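# Put a slip sheet and a module in every crate

## Task

In every crate, lay one thin slip sheet flat on the crate floor and stand one small metal module on top of that sheet, keeping the module the same side up as it is at the start; every crate must still be standing flat on the table at the end.

## Robot and tools

ROBOT. Two arms on one table. left_arm carries a two-finger gripper; right_arm carries a suction cup (vacuum tool). Calibrated bases in the scene frame: left_arm at (-0.030, +0.384, +0.020) m, right_arm at (-0.043, -0.400, +0.020) m, both almost unrotated with +z up. Scene frame: origin at table height midway between the arms, +x out over the table, +z up, left_arm on the +y side. Image left and right do not follow arm names.

FRAMES. Every pose, offset and result number for an arm is in that arm's own base frame. Fixed cameras and the table use the scene frame. Reported positions may be a few centimetres off, more at long reach.

THE 16-NUMBER ROW (shared by execute_actions and move). One row covers both arms, always all 16 numbers, in this order: left dx, dy, dz, rx, ry, rz, gripper position, force_limit, speed, then right dx, dy, dz, rx, ry, rz, suction. The six pose numbers per arm are offsets from that arm's Hand target as it was when the action or move began, not absolute poses and not from the previous row. Scale: 1.0 = 0.6 m for dx, dy, dz and 180 degrees for the rotation vector rx, ry, rz; each number lies in [-1, 1]. Rotation happens about the Hand target position. Sending the same offset twice moves twice. Six zeros for an arm re-command its current Hand target. Gripper and suction numbers are absolute settings, not offsets: to keep them unchanged, repeat the last values sent (a 0 there is a real command).

GRIPPER (left_arm). position: +1 = fully open (85 mm), about -0.8 = pads touching, -1 = close until blocked. force_limit and speed (each -1 to +1, both starting at +1) set grip strength and finger speed (about 20, 85, 150 mm/s at -1, 0, +1). A fast close from well open gives roughly 200 N per pad; a slow close at force_limit -1 about 30 N. To grip: send -1 and hold it; object_status 2 means it closed onto something; 3 means it reached the asked opening or closed fully (a thin item may still be held); 0 is moving; 1 blocked while opening. New force_limit/speed only apply after a position change of at least 0.01. To soften a grip, open first. position_measured is in counts: 3 open, 78 ≈ 60 mm, 130 ≈ 40 mm, 180 ≈ 20 mm, 230 pads touching. Fingers point along the gripper's +z; end_effector_position is the closed pinch point.

SUCTION (right_arm). suction above 0.01 = on, 0.01 or below = off; it stays as last set. Press the 41 mm rim fully onto a smooth flat face, away from edges and holes. suction_measured near 0 = no seal, 0.83+ = airtight; part_present goes 1 at 0.50, back to 0 below 0.45. A held part sits up to 16 mm nearer the tool. To release: set the part down on its support, then switch off and wait briefly; the cup may touch until it has moved 22 mm away. The tool body widens to about 9 cm sideways from 3 cm behind the rim. If sealed on the table, switch off to free it.

TOOLS.
execute_actions(actions, cameras): actions is a list of actions; each action is a list of up to 15 rows, one per 1/30 s step; a short list repeats its last row to fill 15 steps. An empty list just reports state and images.
move(target, speed, blend, stop_force, zero, blocking, cameras): straight-line motion toward target, one row or a list of up to 15 rows, each row's offsets counted from the same starting Hand targets. speed in m/s (0.002 to 1, default 0.25; rotation up to twice that in rad/s), one value or one per target. blend in m rounds corners. stop_force in N (12 to 80) ends an arm's path when it feels that much push; use it slowly for touching down, give every row in a list the same arm poses when using it, and omit it when backing off from a contact. zero true resets the force reference before moving. blocking false returns early (not with stop_force). Moves last 0.5 to 10 s. Result adds a move: line (done, off_target, moving, held, fault, and limits=paced or limits=held).
wait(seconds 0 to 10), stop() to brake a running move, zoom_image(camera, region [x0,y0,x1,y1], max 504x504 pixels), read_manual (licences only), finished_scene(scene, 1 or 2) ends the scene irreversibly.
Cameras: cam_high, cam_low, cam_left_wrist, cam_right_wrist, each 896x504.

RESULTS. Each call reports end_effector_position (m) and end_effector_quat_wxyz in the arm's base frame, Hand target (last commanded pose after clipping), joint velocities ("within noise" = still), Flange force along tool axes ("no reading" near singular poses), gripper and suction readings. The controller clips each step to 70 mm and 16 degrees from the measured pose, so the arm may stop short; resend the gap as an offset.

AVOID. A force of 150 N on any arm part, or joint torque above 152 N m (waist, shoulder, elbow) or 38 N m (wrist joints), stops that arm for 10 s; a held load counts. Arms are stiff: commanding even slightly into a firm surface can fault. Never drive the arms into each other. Do not drop or fling parts, release moving parts, slam, or grip hard on something still resting on a support. Anything falling or left off the table fails the scene. Long stretched holds or pushing at unreachable poses heat motors (MOTOR HOT, then a 30 to 60 s brake). Loose parts may get bumped occasionally; check the result before finishing.

Each tool is called after "Call:" as name([rows], argument=value, ...), one row to a line, values as JSON.

## Session

Call:
execute_actions(actions=[])

Scene clock: 0.00 s.
left_arm: end_effector_position=(+0.2464, +0.5265, +0.0840) position_measured=3 object_status=3 end_effector_quat_wxyz=(-0.511, +0.344, +0.751, +0.238) | right_arm: end_effector_position=(+0.4666, -0.1520, +0.3503) suction_measured=0.00 part_present=0 end_effector_quat_wxyz=(-0.042, +0.184, +0.982, -0.009)
Joint positions: left_arm=[0.691 0.585 0.037 -1.241 -1.391 -1.043] | right_arm=[-0.043 0.175 0.302 0.007 -1.783 -0.327]
Joint velocities: within noise
Flange force (N): no reading
Hand target: left_arm +0.2464, +0.5265, +0.0840; -0.511, +0.344, +0.751, +0.238 | right_arm +0.4666, -0.1520, +0.3503; -0.042, +0.184, +0.982, -0.009

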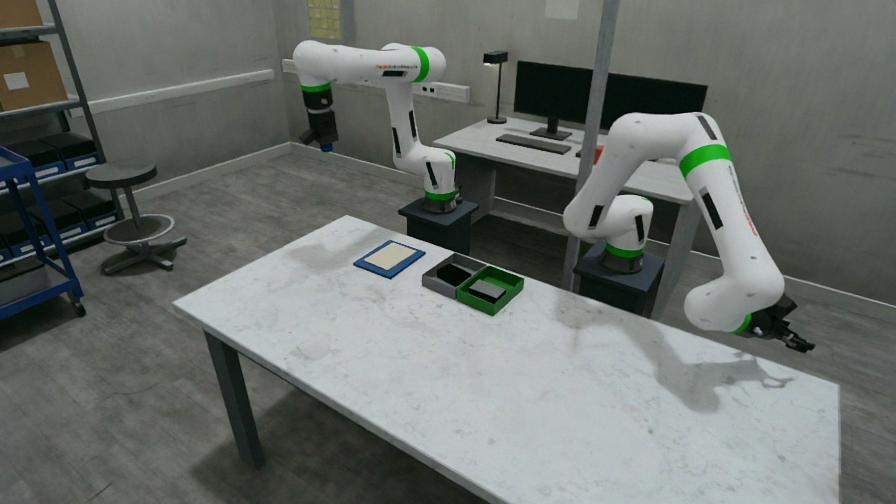

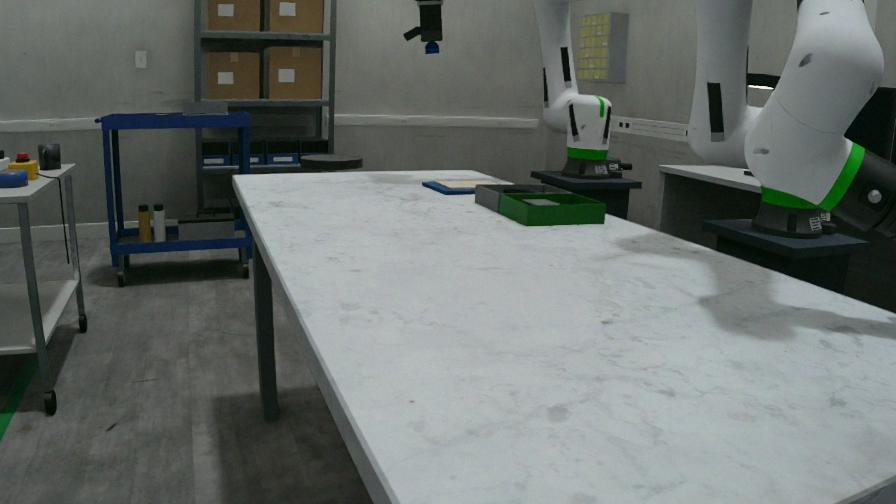

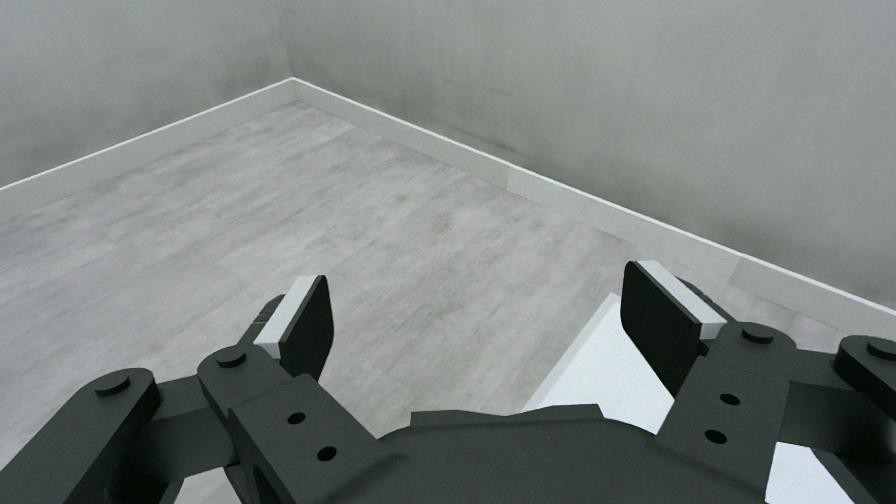

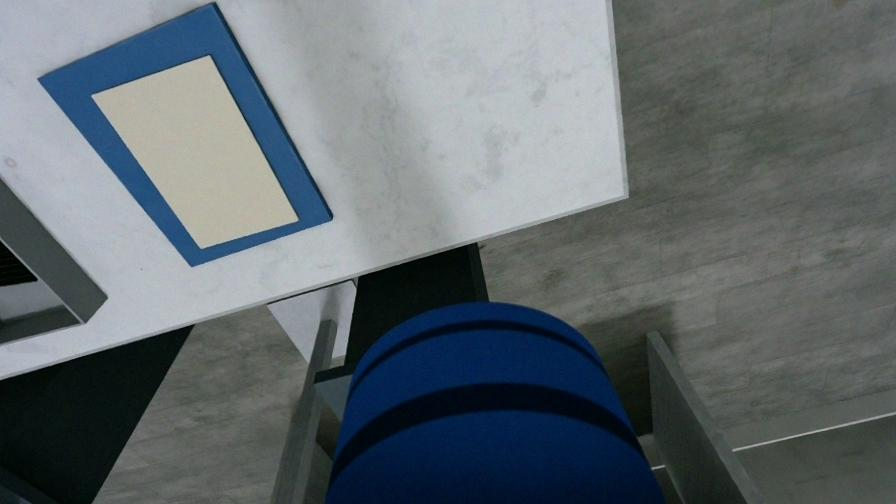

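Call:
zoom_image(camera="cam_high", region=[340, 220, 540, 330])

Call:
zoom_image(camera="cam_low", region=[400, 160, 640, 240])

Scaled by 2.520 from the camera's 896x504 image, which has a finer 1280x720 frame.

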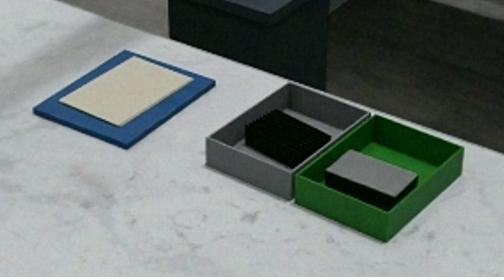

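Scaled by 2.100 from the camera's 896x504 image, which has a finer 1280x720 frame.

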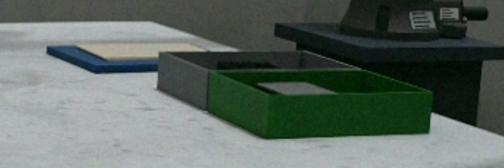

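Call:
move(target=[0,0,0,0,0,0,1,1,1, 0.15,0.5,0.08,0.006,-0.027,0.118,0])

Scene clock: 3.63 s.
left_arm: end_effector_position=(+0.2464, +0.5265, +0.0840) position_measured=3 object_status=3 end_effector_quat_wxyz=(-0.511, +0.344, +0.751, +0.238) | right_arm: end_effector_position=(+0.5566, +0.1479, +0.3983) suction_measured=0.00 part_present=0 end_effector_quat_wxyz=(+0.000, +0.000, +1.000, +0.000)
Joint positions: left_arm=[0.691 0.585 0.037 -1.241 -1.391 -1.043] | right_arm=[0.488 0.374 0.673 0.001 -1.869 -0.488]
Joint velocities: within noise
Flange force (N): left_arm=[-1.1 -1.8 3.7] | right_arm=[5.2 -0.8 -0.4]
Hand target: left_arm +0.2464, +0.5265, +0.0840; -0.511, +0.344, +0.751, +0.238 | right_arm +0.5566, +0.1480, +0.3983; +0.000, +0.000, +1.000, +0.000
Off the commanded pose: left_arm 0.000 m, 0 deg | right_arm 0.000 m, 0 deg.
move: done

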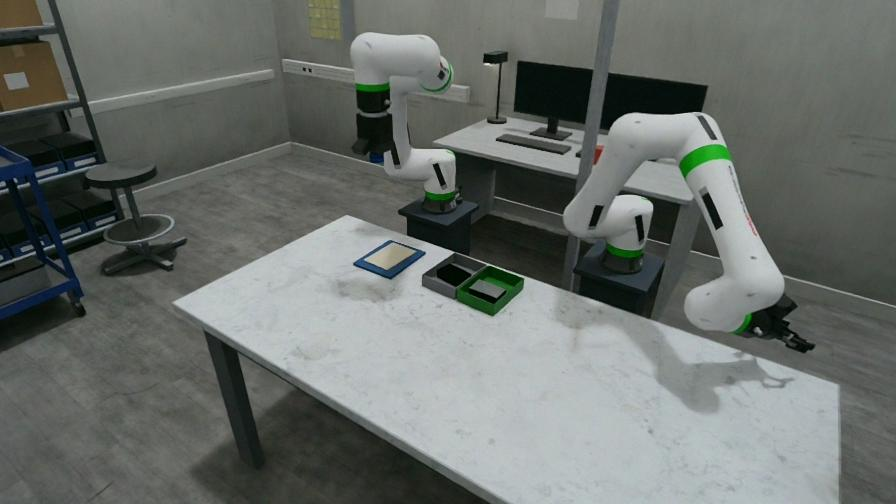

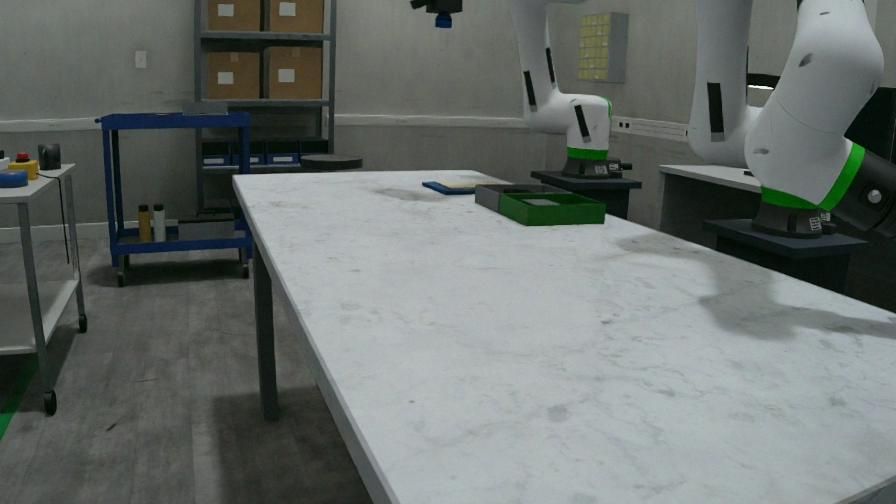

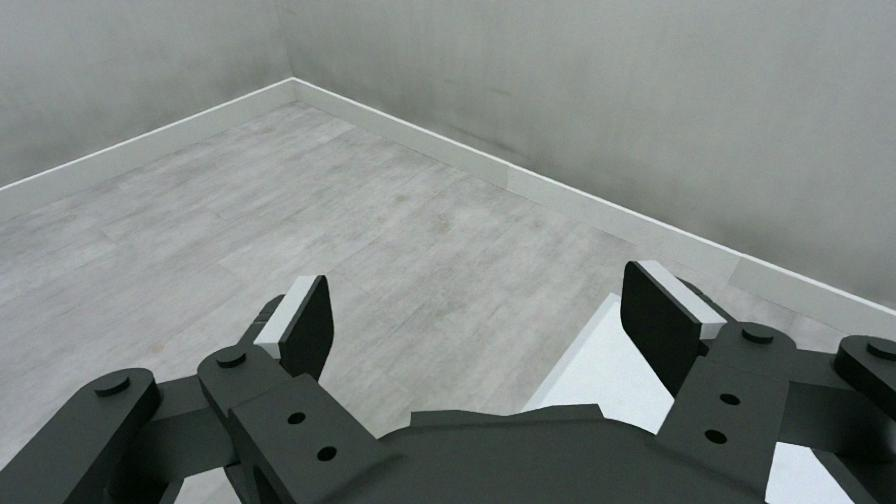

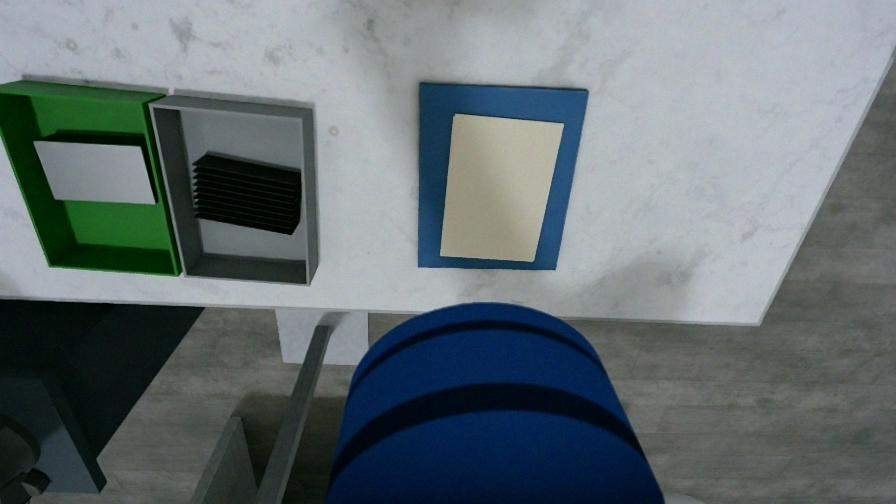

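Call:
move(target=[0,0,0,0,0,0,1,1,1, 0.03,0.33,-0.1,0,0,0,0], cameras=["cam_right_wrist"])

Call:
zoom_image(camera="cam_right_wrist", region=[100, 0, 600, 330])

Scene clock: 6.07 s.
left_arm: end_effector_position=(+0.2464, +0.5265, +0.0840) position_measured=3 object_status=3 end_effector_quat_wxyz=(-0.511, +0.344, +0.751, +0.238) | right_arm: end_effector_position=(+0.5746, +0.3459, +0.3383) suction_measured=0.00 part_present=0 end_effector_quat_wxyz=(+0.000, +0.000, +1.000, +0.000)
Joint positions: left_arm=[0.691 0.585 0.037 -1.241 -1.391 -1.043] | right_arm=[0.737 0.64 0.921 0.001 -1.851 -0.737]
Joint velocities: within noise
Flange force (N): left_arm=[-1.3 -1.7 3.9] | right_arm=no reading
Hand target: left_arm +0.2464, +0.5265, +0.0840; -0.511, +0.344, +0.751, +0.238 | right_arm +0.5746, +0.3460, +0.3383; +0.000, +0.000, +1.000, +0.000
Off the commanded pose: left_arm 0.000 m, 0 deg | right_arm 0.000 m, 0 deg.
move: done
Images, in order (width x height): cam_right_wrist 896x504.

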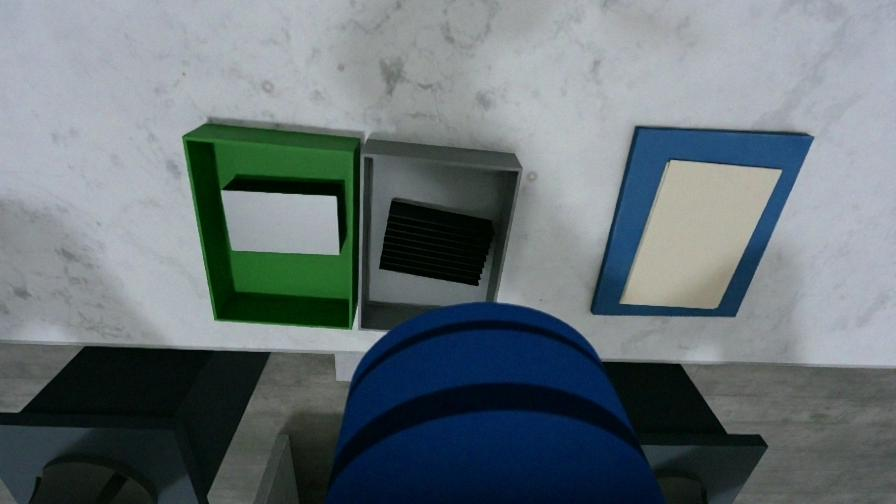

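Scaled by 1.008 from the camera's 896x504 image, which has a finer 1280x720 frame.

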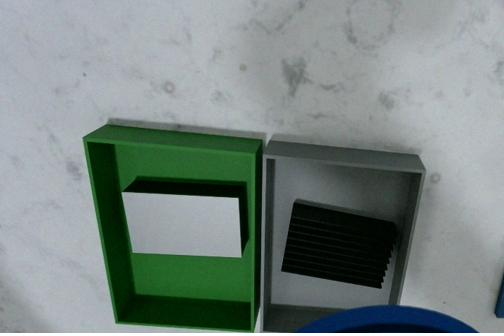

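Call:
move(target=[0.2,-0.5,0.5,-0.365,-0.133,-0.199,1,1,1, -0.1,-0.4,0.05,0,0,0,0], cameras=["cam_high","cam_left_wrist"])

Scene clock: 11.77 s.
left_arm: end_effector_position=(+0.3664, +0.2265, +0.3840) position_measured=3 object_status=3 end_effector_quat_wxyz=(+0.001, +0.707, +0.707, +0.000) | right_arm: end_effector_position=(+0.5146, +0.1060, +0.3683) suction_measured=0.00 part_present=0 end_effector_quat_wxyz=(+0.000, +0.000, +1.000, +0.000)
Joint positions: left_arm=[0.861 -0.018 0.219 0.001 -1.808 -2.433] | right_arm=[0.453 0.211 0.392 0.001 -1.751 -0.453]
Joint velocities: within noise
Flange force (N): left_arm=[1.6 -5.7 4.8] | right_arm=[4.2 0.3 -1.0]
Hand target: left_arm +0.3664, +0.2265, +0.3840; +0.001, +0.707, +0.707, +0.000 | right_arm +0.5146, +0.1060, +0.3683; +0.000, +0.000, +1.000, +0.000
Off the commanded pose: left_arm 0.000 m, 0 deg | right_arm 0.000 m, 0 deg.
move: done
Images, in order (width x height): cam_high 896x504, cam_left_wrist 896x504.

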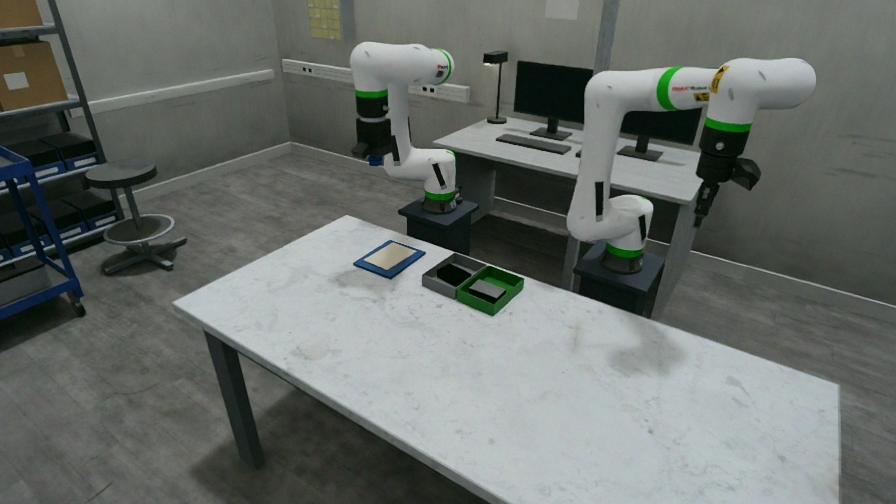

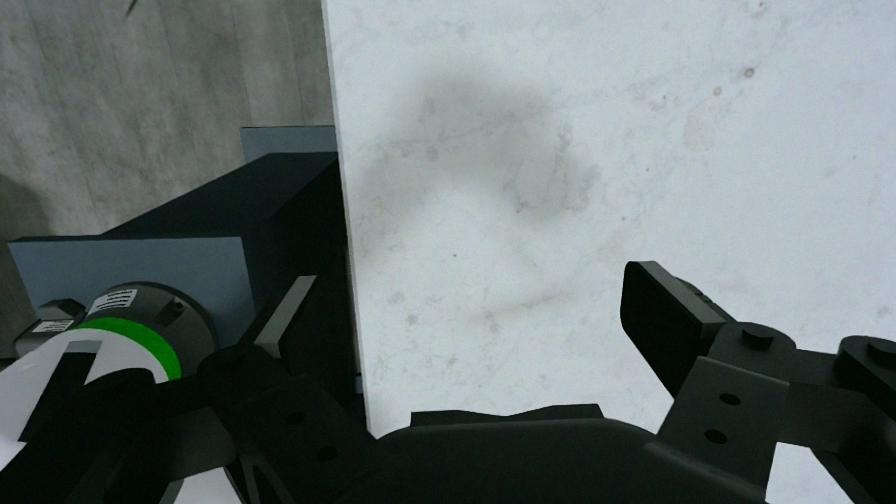

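Call:
move(target=[0.139,-0.794,-0.107,0,0,0,1,1,1, 0,0,0,0,0,0,0], cameras=["cam_high","cam_left_wrist"], speed=0.35)

Scene clock: 13.87 s.
left_arm: end_effector_position=(+0.4498, -0.2498, +0.3198) position_measured=3 object_status=3 end_effector_quat_wxyz=(+0.001, +0.707, +0.707, +0.001) | right_arm: end_effector_position=(+0.5146, +0.1060, +0.3683) suction_measured=0.00 part_present=0 end_effector_quat_wxyz=(+0.000, +0.000, +1.000, +0.000)
Joint positions: left_arm=[-0.252 0.17 0.271 0 -1.67 -1.32] | right_arm=[0.453 0.211 0.392 0 -1.751 -0.453]
Joint velocities: within noise
Flange force (N): left_arm=[5.7 -2.7 4.1] | right_arm=[3.1 0.2 -1.7]
Hand target: left_arm +0.4498, -0.2499, +0.3198; +0.001, +0.707, +0.707, +0.000 | right_arm +0.5146, +0.1060, +0.3683; +0.000, +0.000, +1.000, +0.000
Off the commanded pose: left_arm 0.000 m, 0 deg | right_arm 0.000 m, 0 deg.
move: done
Images, in order (width x height): cam_high 896x504, cam_left_wrist 896x504.

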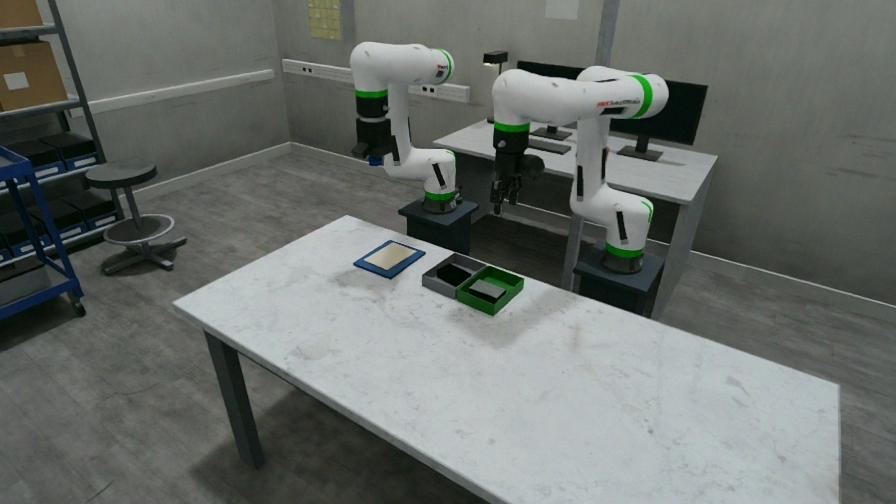

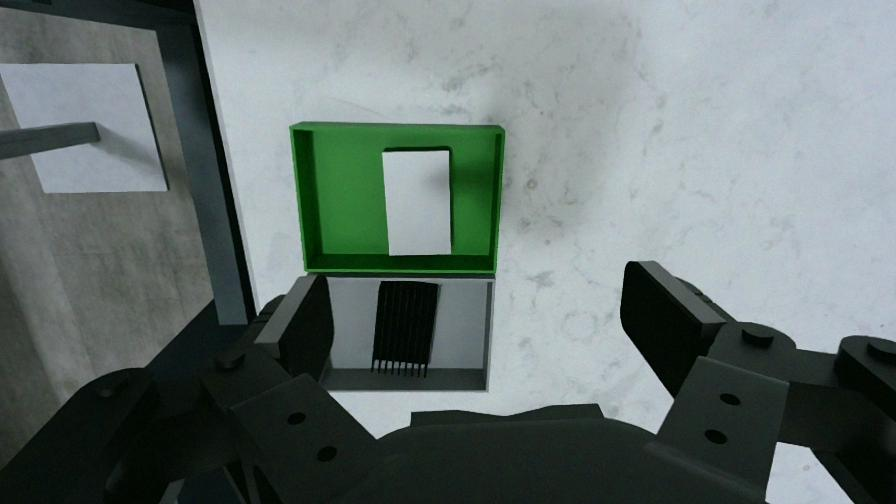

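Call:
move(target=[-0.04,-0.07,-0.35,0,0,0,1,1,1, 0,0,0,0,0,0,0], cameras=["cam_high","cam_left_wrist"], speed=0.25)

Call:
zoom_image(camera="cam_high", region=[400, 180, 560, 330])

Scene clock: 16.47 s.
left_arm: end_effector_position=(+0.4258, -0.2919, +0.1099) position_measured=3 object_status=3 end_effector_quat_wxyz=(+0.001, +0.707, +0.707, +0.000) | right_arm: end_effector_position=(+0.5146, +0.1060, +0.3683) suction_measured=0.00 part_present=0 end_effector_quat_wxyz=(+0.000, +0.000, +1.000, +0.000)
Joint positions: left_arm=[-0.347 0.247 -0.135 0 -1.187 -1.225] | right_arm=[0.453 0.211 0.392 0 -1.751 -0.453]
Joint velocities: within noise
Flange force (N): left_arm=[5.2 -1.2 2.8] | right_arm=[4.1 0.6 -1.0]
Hand target: left_arm +0.4258, -0.2919, +0.1098; +0.001, +0.707, +0.707, +0.000 | right_arm +0.5146, +0.1060, +0.3683; +0.000, +0.000, +1.000, +0.000
Off the commanded pose: left_arm 0.000 m, 0 deg | right_arm 0.000 m, 0 deg.
move: done
Images, in order (width x height): cam_high 896x504, cam_left_wrist 896x504.

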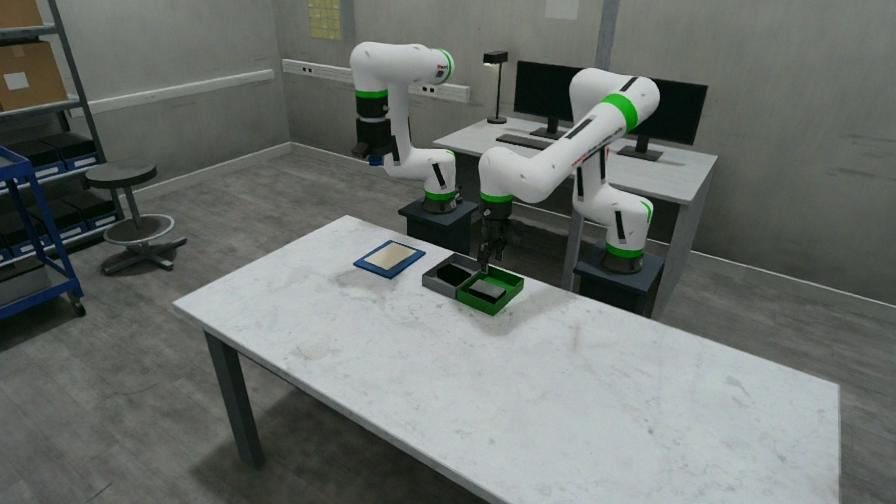

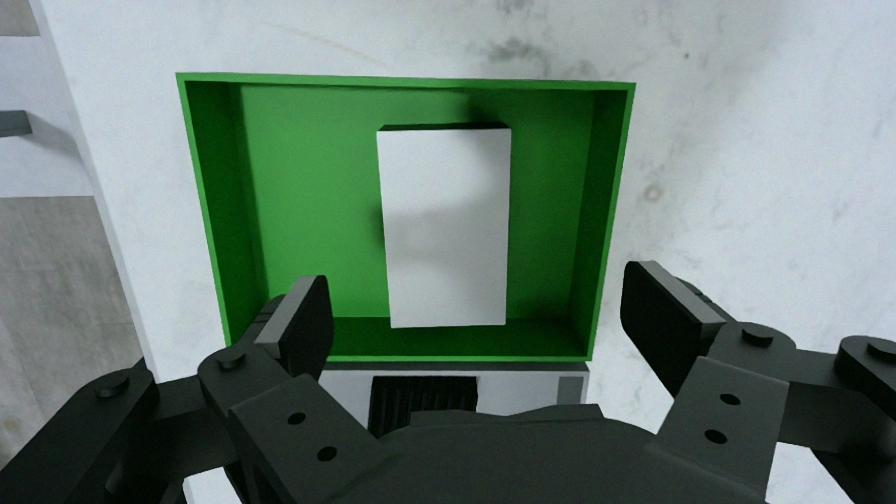

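Scaled by 3.150 from the camera's 896x504 image, which has a finer 1280x720 frame.

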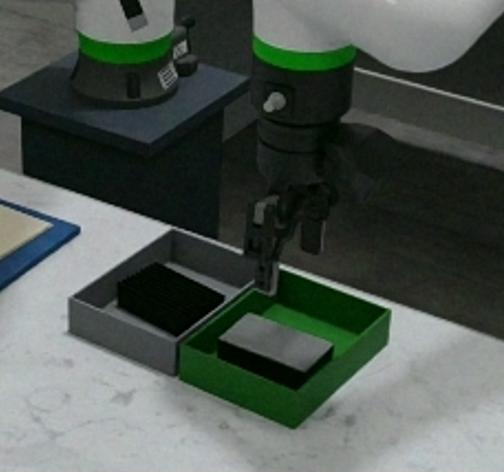

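Call:
move(target=[-0.0147,-0.01,-0.108,0,0,0,1,1,1, 0,0,0,0,0,0,0], cameras=["cam_high","cam_low","cam_left_wrist"], speed=0.25)

Call:
zoom_image(camera="cam_high", region=[400, 180, 560, 330])

Call:
zoom_image(camera="cam_low", region=[460, 120, 640, 240])

Scene clock: 17.93 s.
left_arm: end_effector_position=(+0.4170, -0.2978, +0.0450) position_measured=3 object_status=3 end_effector_quat_wxyz=(+0.001, +0.707, +0.707, +0.001) | right_arm: end_effector_position=(+0.5146, +0.1060, +0.3683) suction_measured=0.00 part_present=0 end_effector_quat_wxyz=(+0.000, +0.000, +1.000, +0.000)
Joint positions: left_arm=[-0.364 0.309 -0.223 -0.001 -1.037 -1.207] | right_arm=[0.453 0.211 0.392 0 -1.751 -0.453]
Joint velocities: within noise
Flange force (N): left_arm=[5.8 -1.9 2.6] | right_arm=[4.1 0.6 -1.0]
Hand target: left_arm +0.4170, -0.2979, +0.0450; +0.001, +0.707, +0.707, +0.000 | right_arm +0.5146, +0.1060, +0.3683; +0.000, +0.000, +1.000, +0.000
Off the commanded pose: left_arm 0.000 m, 0 deg | right_arm 0.000 m, 0 deg.
move: done
Images, in order (width x height): cam_high 896x504, cam_low 896x504, cam_left_wrist 896x504.

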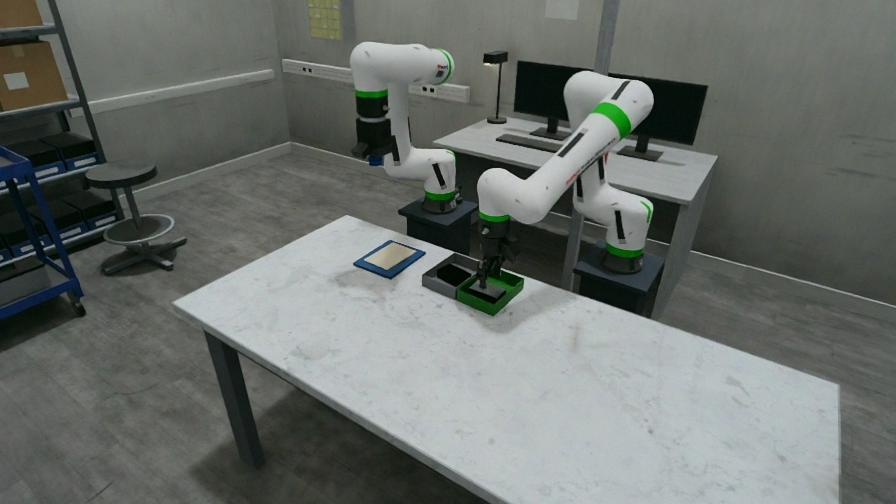

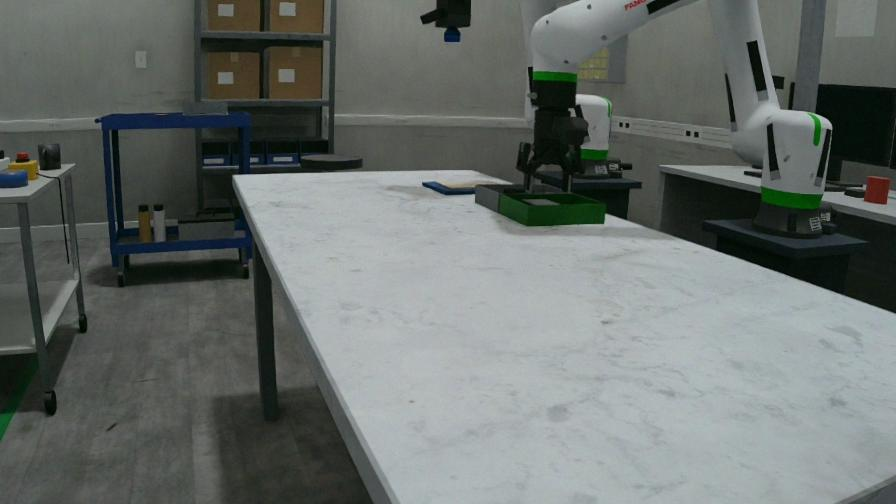

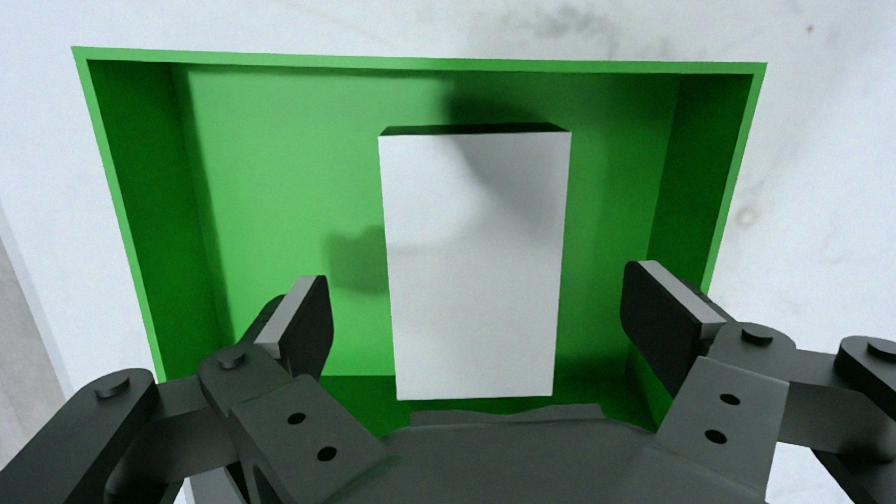

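Scaled by 3.150 from the camera's 896x504 image, which has a finer 1280x720 frame.

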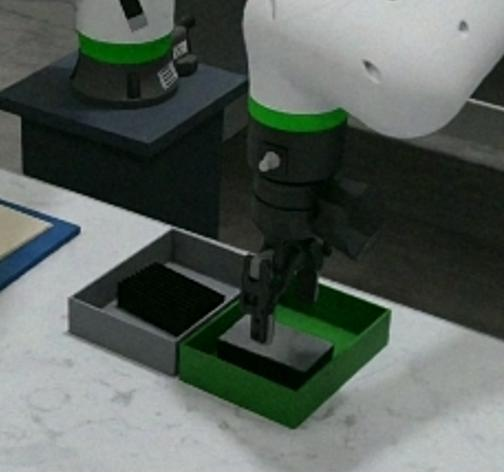

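Scaled by 2.800 from the camera's 896x504 image, which has a finer 1280x720 frame.

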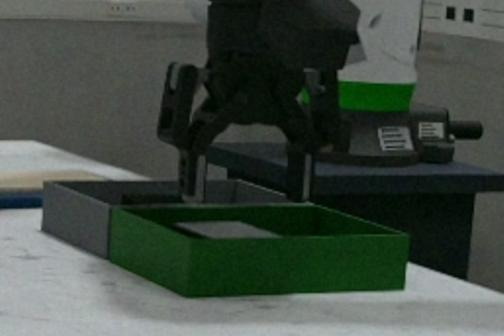

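Call:
move(target=[0,0,-0.05,0,0,0,1,1,1, 0,0,0,0,0,0,0], cameras=["cam_high","cam_low","cam_left_wrist"], speed=0.06, stop_force=20)

Call:
zoom_image(camera="cam_high", region=[400, 180, 560, 330])

Call:
zoom_image(camera="cam_low", region=[460, 120, 640, 240])

Scene clock: 19.73 s.
left_arm: end_effector_position=(+0.4170, -0.2978, +0.0150) position_measured=3 object_status=3 end_effector_quat_wxyz=(+0.001, +0.707, +0.707, +0.001) | right_arm: end_effector_position=(+0.5146, +0.1060, +0.3683) suction_measured=0.00 part_present=0 end_effector_quat_wxyz=(+0.000, +0.000, +1.000, +0.000)
Joint positions: left_arm=[-0.364 0.35 -0.251 -0.001 -0.969 -1.207] | right_arm=[0.453 0.211 0.392 0 -1.751 -0.453]
Joint velocities: within noise
Flange force (N): left_arm=[4.5 -0.1 2.9] | right_arm=[4.1 -0.2 -1.0]
Hand target: left_arm +0.4170, -0.2979, +0.0150; +0.001, +0.707, +0.707, +0.000 | right_arm +0.5146, +0.1060, +0.3683; +0.000, +0.000, +1.000, +0.000
Off the commanded pose: left_arm 0.000 m, 0 deg | right_arm 0.000 m, 0 deg.
move: done
Images, in order (width x height): cam_high 896x504, cam_low 896x504, cam_left_wrist 896x504.

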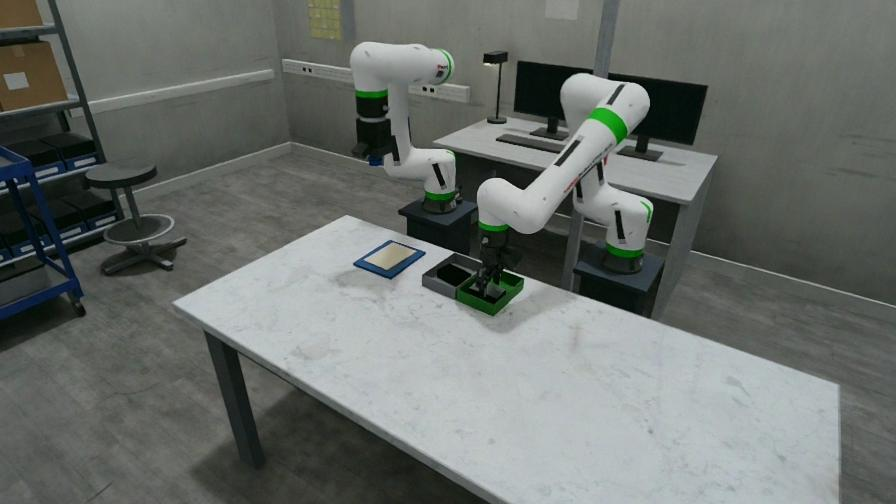

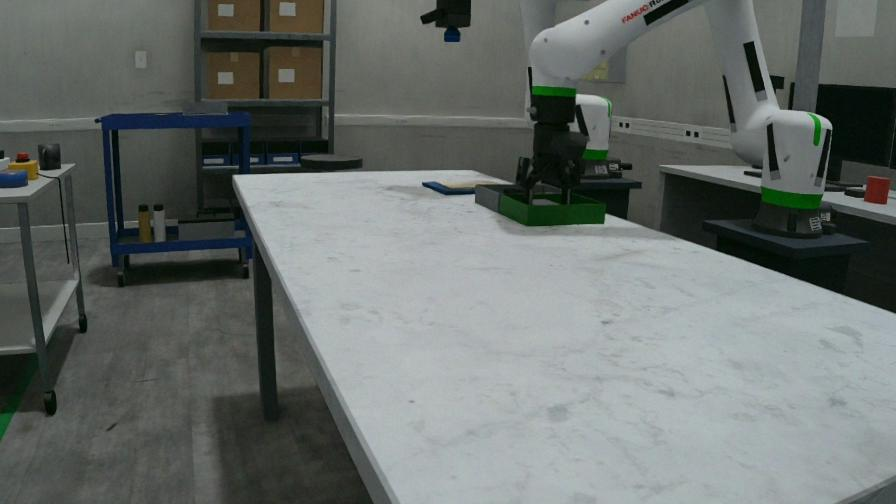

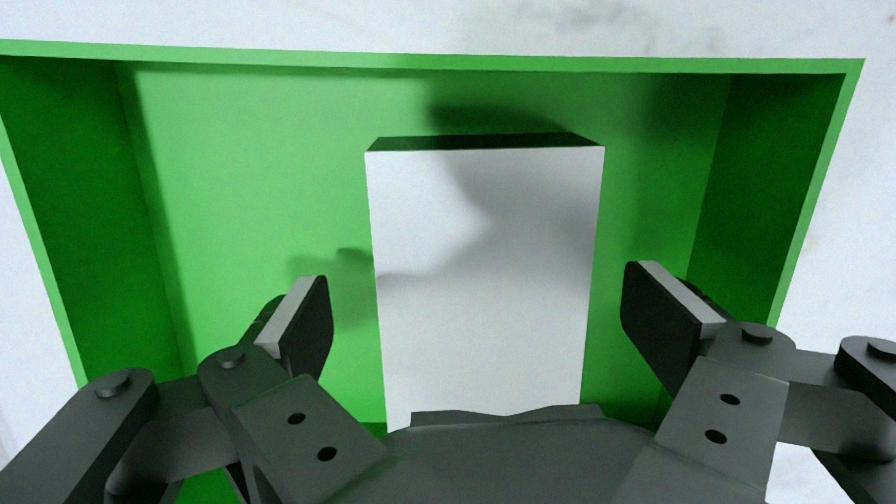

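Scaled by 3.150 from the camera's 896x504 image, which has a finer 1280x720 frame.

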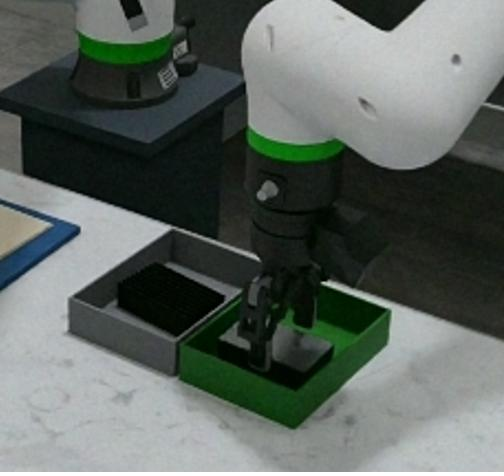

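Scaled by 2.800 from the camera's 896x504 image, which has a finer 1280x720 frame.

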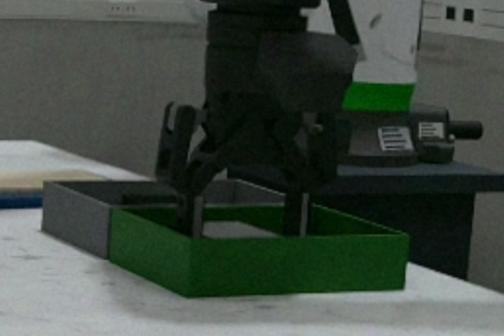

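Call:
move(target=[0.003,0,-0.02,0,0,0,1,1,1, 0,0,0,0,0,0,0], cameras=["cam_left_wrist"], speed=0.05, stop_force=20)

Call:
move(target=[0,0,0,0,0,0,-1,-0.7,-0.8, 0,0,0,0,0,0,0], cameras=["cam_left_wrist"])

Scene clock: 21.17 s.
left_arm: end_effector_position=(+0.4188, -0.2979, +0.0030) position_measured=3 object_status=3 end_effector_quat_wxyz=(+0.001, +0.707, +0.707, +0.000) | right_arm: end_effector_position=(+0.5146, +0.1060, +0.3683) suction_measured=0.00 part_present=0 end_effector_quat_wxyz=(+0.000, +0.000, +1.000, +0.000)
Joint positions: left_arm=[-0.363 0.37 -0.256 0 -0.944 -1.209] | right_arm=[0.453 0.211 0.392 0 -1.751 -0.453]
Joint velocities: within noise
Flange force (N): left_arm=[4.8 -0.5 3.2] | right_arm=[4.5 0.3 -0.9]
Hand target: left_arm +0.4188, -0.2979, +0.0030; +0.001, +0.707, +0.707, +0.000 | right_arm +0.5146, +0.1060, +0.3683; +0.000, +0.000, +1.000, +0.000
Off the commanded pose: left_arm 0.000 m, 0 deg | right_arm 0.000 m, 0 deg.
move: done
Images, in order (width x height): cam_left_wrist 896x504.

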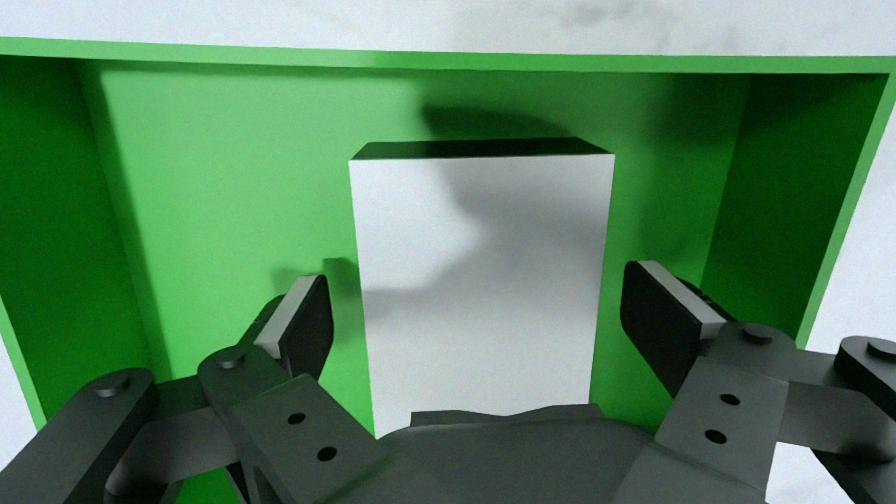

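Scene clock: 22.27 s.
left_arm: end_effector_position=(+0.4188, -0.2979, +0.0030) position_measured=78 object_status=0 end_effector_quat_wxyz=(+0.001, +0.707, +0.707, +0.000) | right_arm: end_effector_position=(+0.5146, +0.1060, +0.3683) suction_measured=0.00 part_present=0 end_effector_quat_wxyz=(+0.000, +0.000, +1.000, +0.000)
Joint positions: left_arm=[-0.363 0.37 -0.256 -0.001 -0.944 -1.209] | right_arm=[0.453 0.211 0.392 0 -1.751 -0.453]
Joint velocities: within noise
Flange force (N): left_arm=[5.7 -0.9 -14.8] | right_arm=[4.3 0.3 -0.9]
Hand target: left_arm +0.4188, -0.2979, +0.0030; +0.001, +0.707, +0.707, +0.000 | right_arm +0.5146, +0.1060, +0.3683; +0.000, +0.000, +1.000, +0.000
Off the commanded pose: left_arm 0.000 m, 0 deg | right_arm 0.000 m, 0 deg.
move: done
Images, in order (width x height): cam_left_wrist 896x504.

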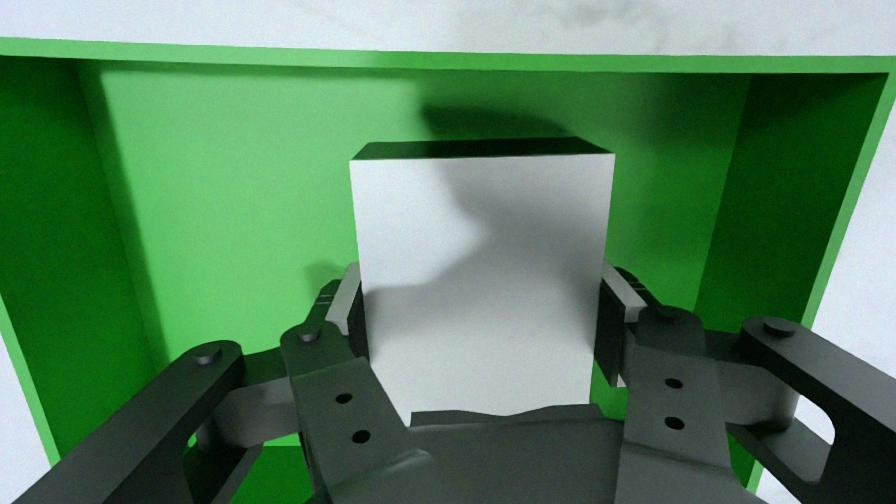

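Call:
move(target=[0,0,0.003,0,0,0,-1,-0.7,-0.8, 0,0,0,0,0,0,0], cameras=["cam_left_wrist"], speed=0.05)

Scene clock: 23.13 s.
left_arm: end_effector_position=(+0.4188, -0.2979, +0.0048) position_measured=78 object_status=2 end_effector_quat_wxyz=(+0.001, +0.707, +0.707, +0.000) | right_arm: end_effector_position=(+0.5146, +0.1060, +0.3683) suction_measured=0.00 part_present=0 end_effector_quat_wxyz=(+0.000, +0.000, +1.000, +0.000)
Joint positions: left_arm=[-0.363 0.367 -0.254 -0.001 -0.948 -1.209] | right_arm=[0.453 0.211 0.392 0 -1.751 -0.453]
Joint velocities: within noise
Flange force (N): left_arm=[4.4 -0.1 4.8] | right_arm=[4.1 0.1 -1.1]
Hand target: left_arm +0.4188, -0.2979, +0.0048; +0.001, +0.707, +0.707, +0.000 | right_arm +0.5146, +0.1060, +0.3683; +0.000, +0.000, +1.000, +0.000
Off the commanded pose: left_arm 0.000 m, 0 deg | right_arm 0.000 m, 0 deg.
move: done
Images, in order (width x height): cam_left_wrist 896x504.

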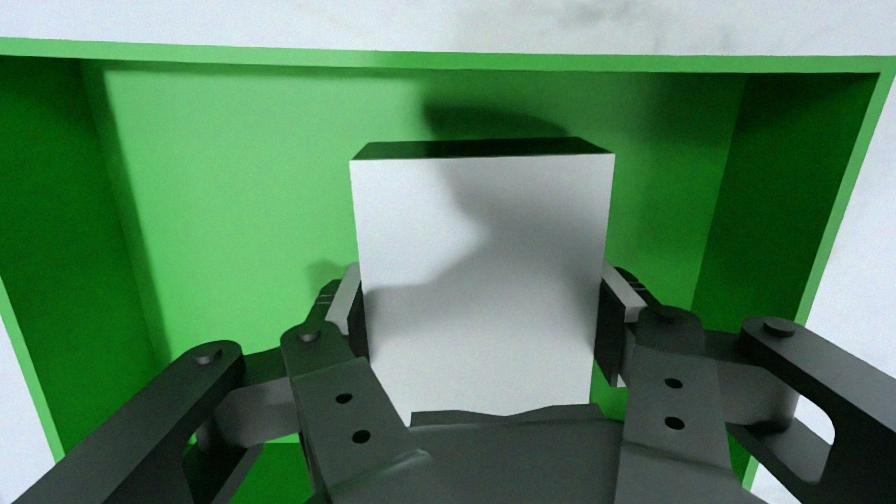

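Call:
move([
  [0,0,0.2,0,0,0,-1,-0.7,-0.8, 0,0,0,0,0,0,0],
  [0,0.5,0.3,0,0,0,-1,-0.7,-0.8, 0,0,-0.2,0,0,0,0],
], speed=0.25, blend=0.05)

Scene clock: 25.63 s.
left_arm: end_effector_position=(+0.4188, +0.0021, +0.1849) position_measured=78 object_status=2 end_effector_quat_wxyz=(+0.001, +0.707, +0.707, +0.001) | right_arm: end_effector_position=(+0.5146, +0.1059, +0.2483) suction_measured=0.00 part_present=0 end_effector_quat_wxyz=(+0.000, +0.000, +1.000, +0.000)
Joint positions: left_arm=[0.321 -0.052 -0.28 0.001 -1.341 -1.893] | right_arm=[0.453 0.199 0.097 0 -1.468 -0.453]
Joint velocities: within noise
Flange force (N): left_arm=[4.5 -4.8 4.6] | right_arm=[3.0 0.2 -2.3]
Hand target: left_arm +0.4188, +0.0021, +0.1848; +0.001, +0.707, +0.707, +0.000 | right_arm +0.5146, +0.1060, +0.2483; +0.000, +0.000, +1.000, +0.000
Off the commanded pose: left_arm 0.000 m, 0 deg | right_arm 0.000 m, 0 deg.
move: done

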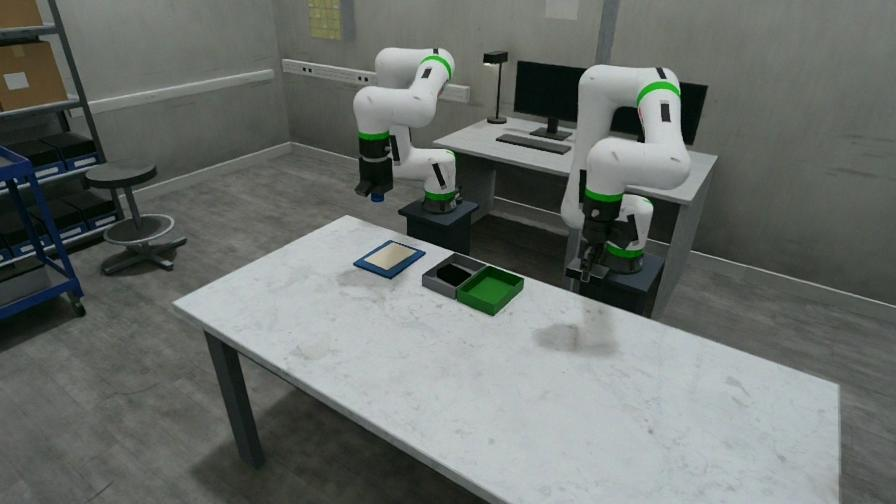

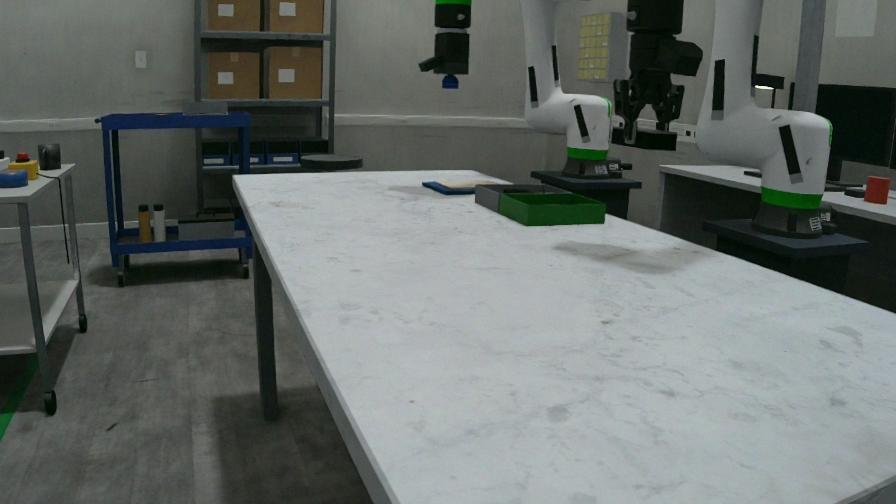

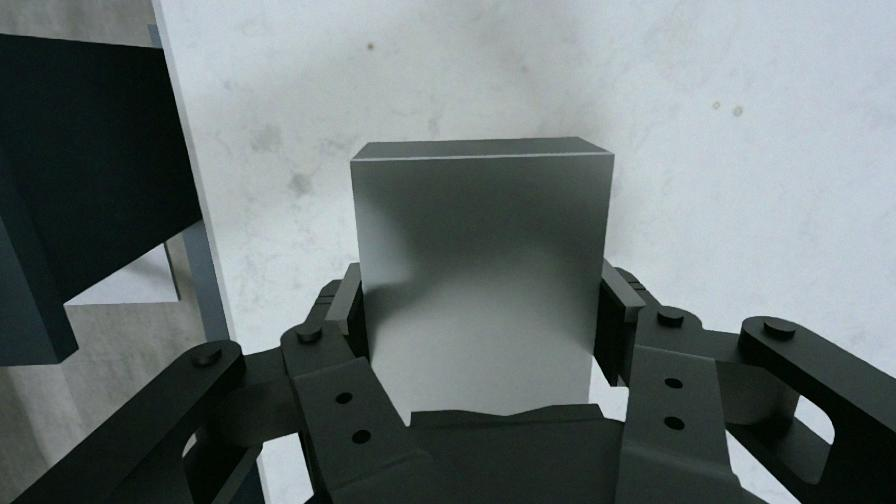

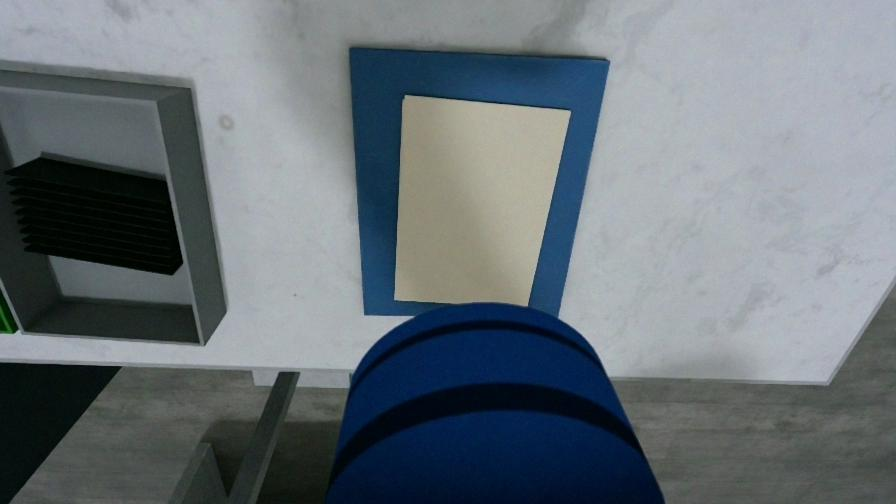

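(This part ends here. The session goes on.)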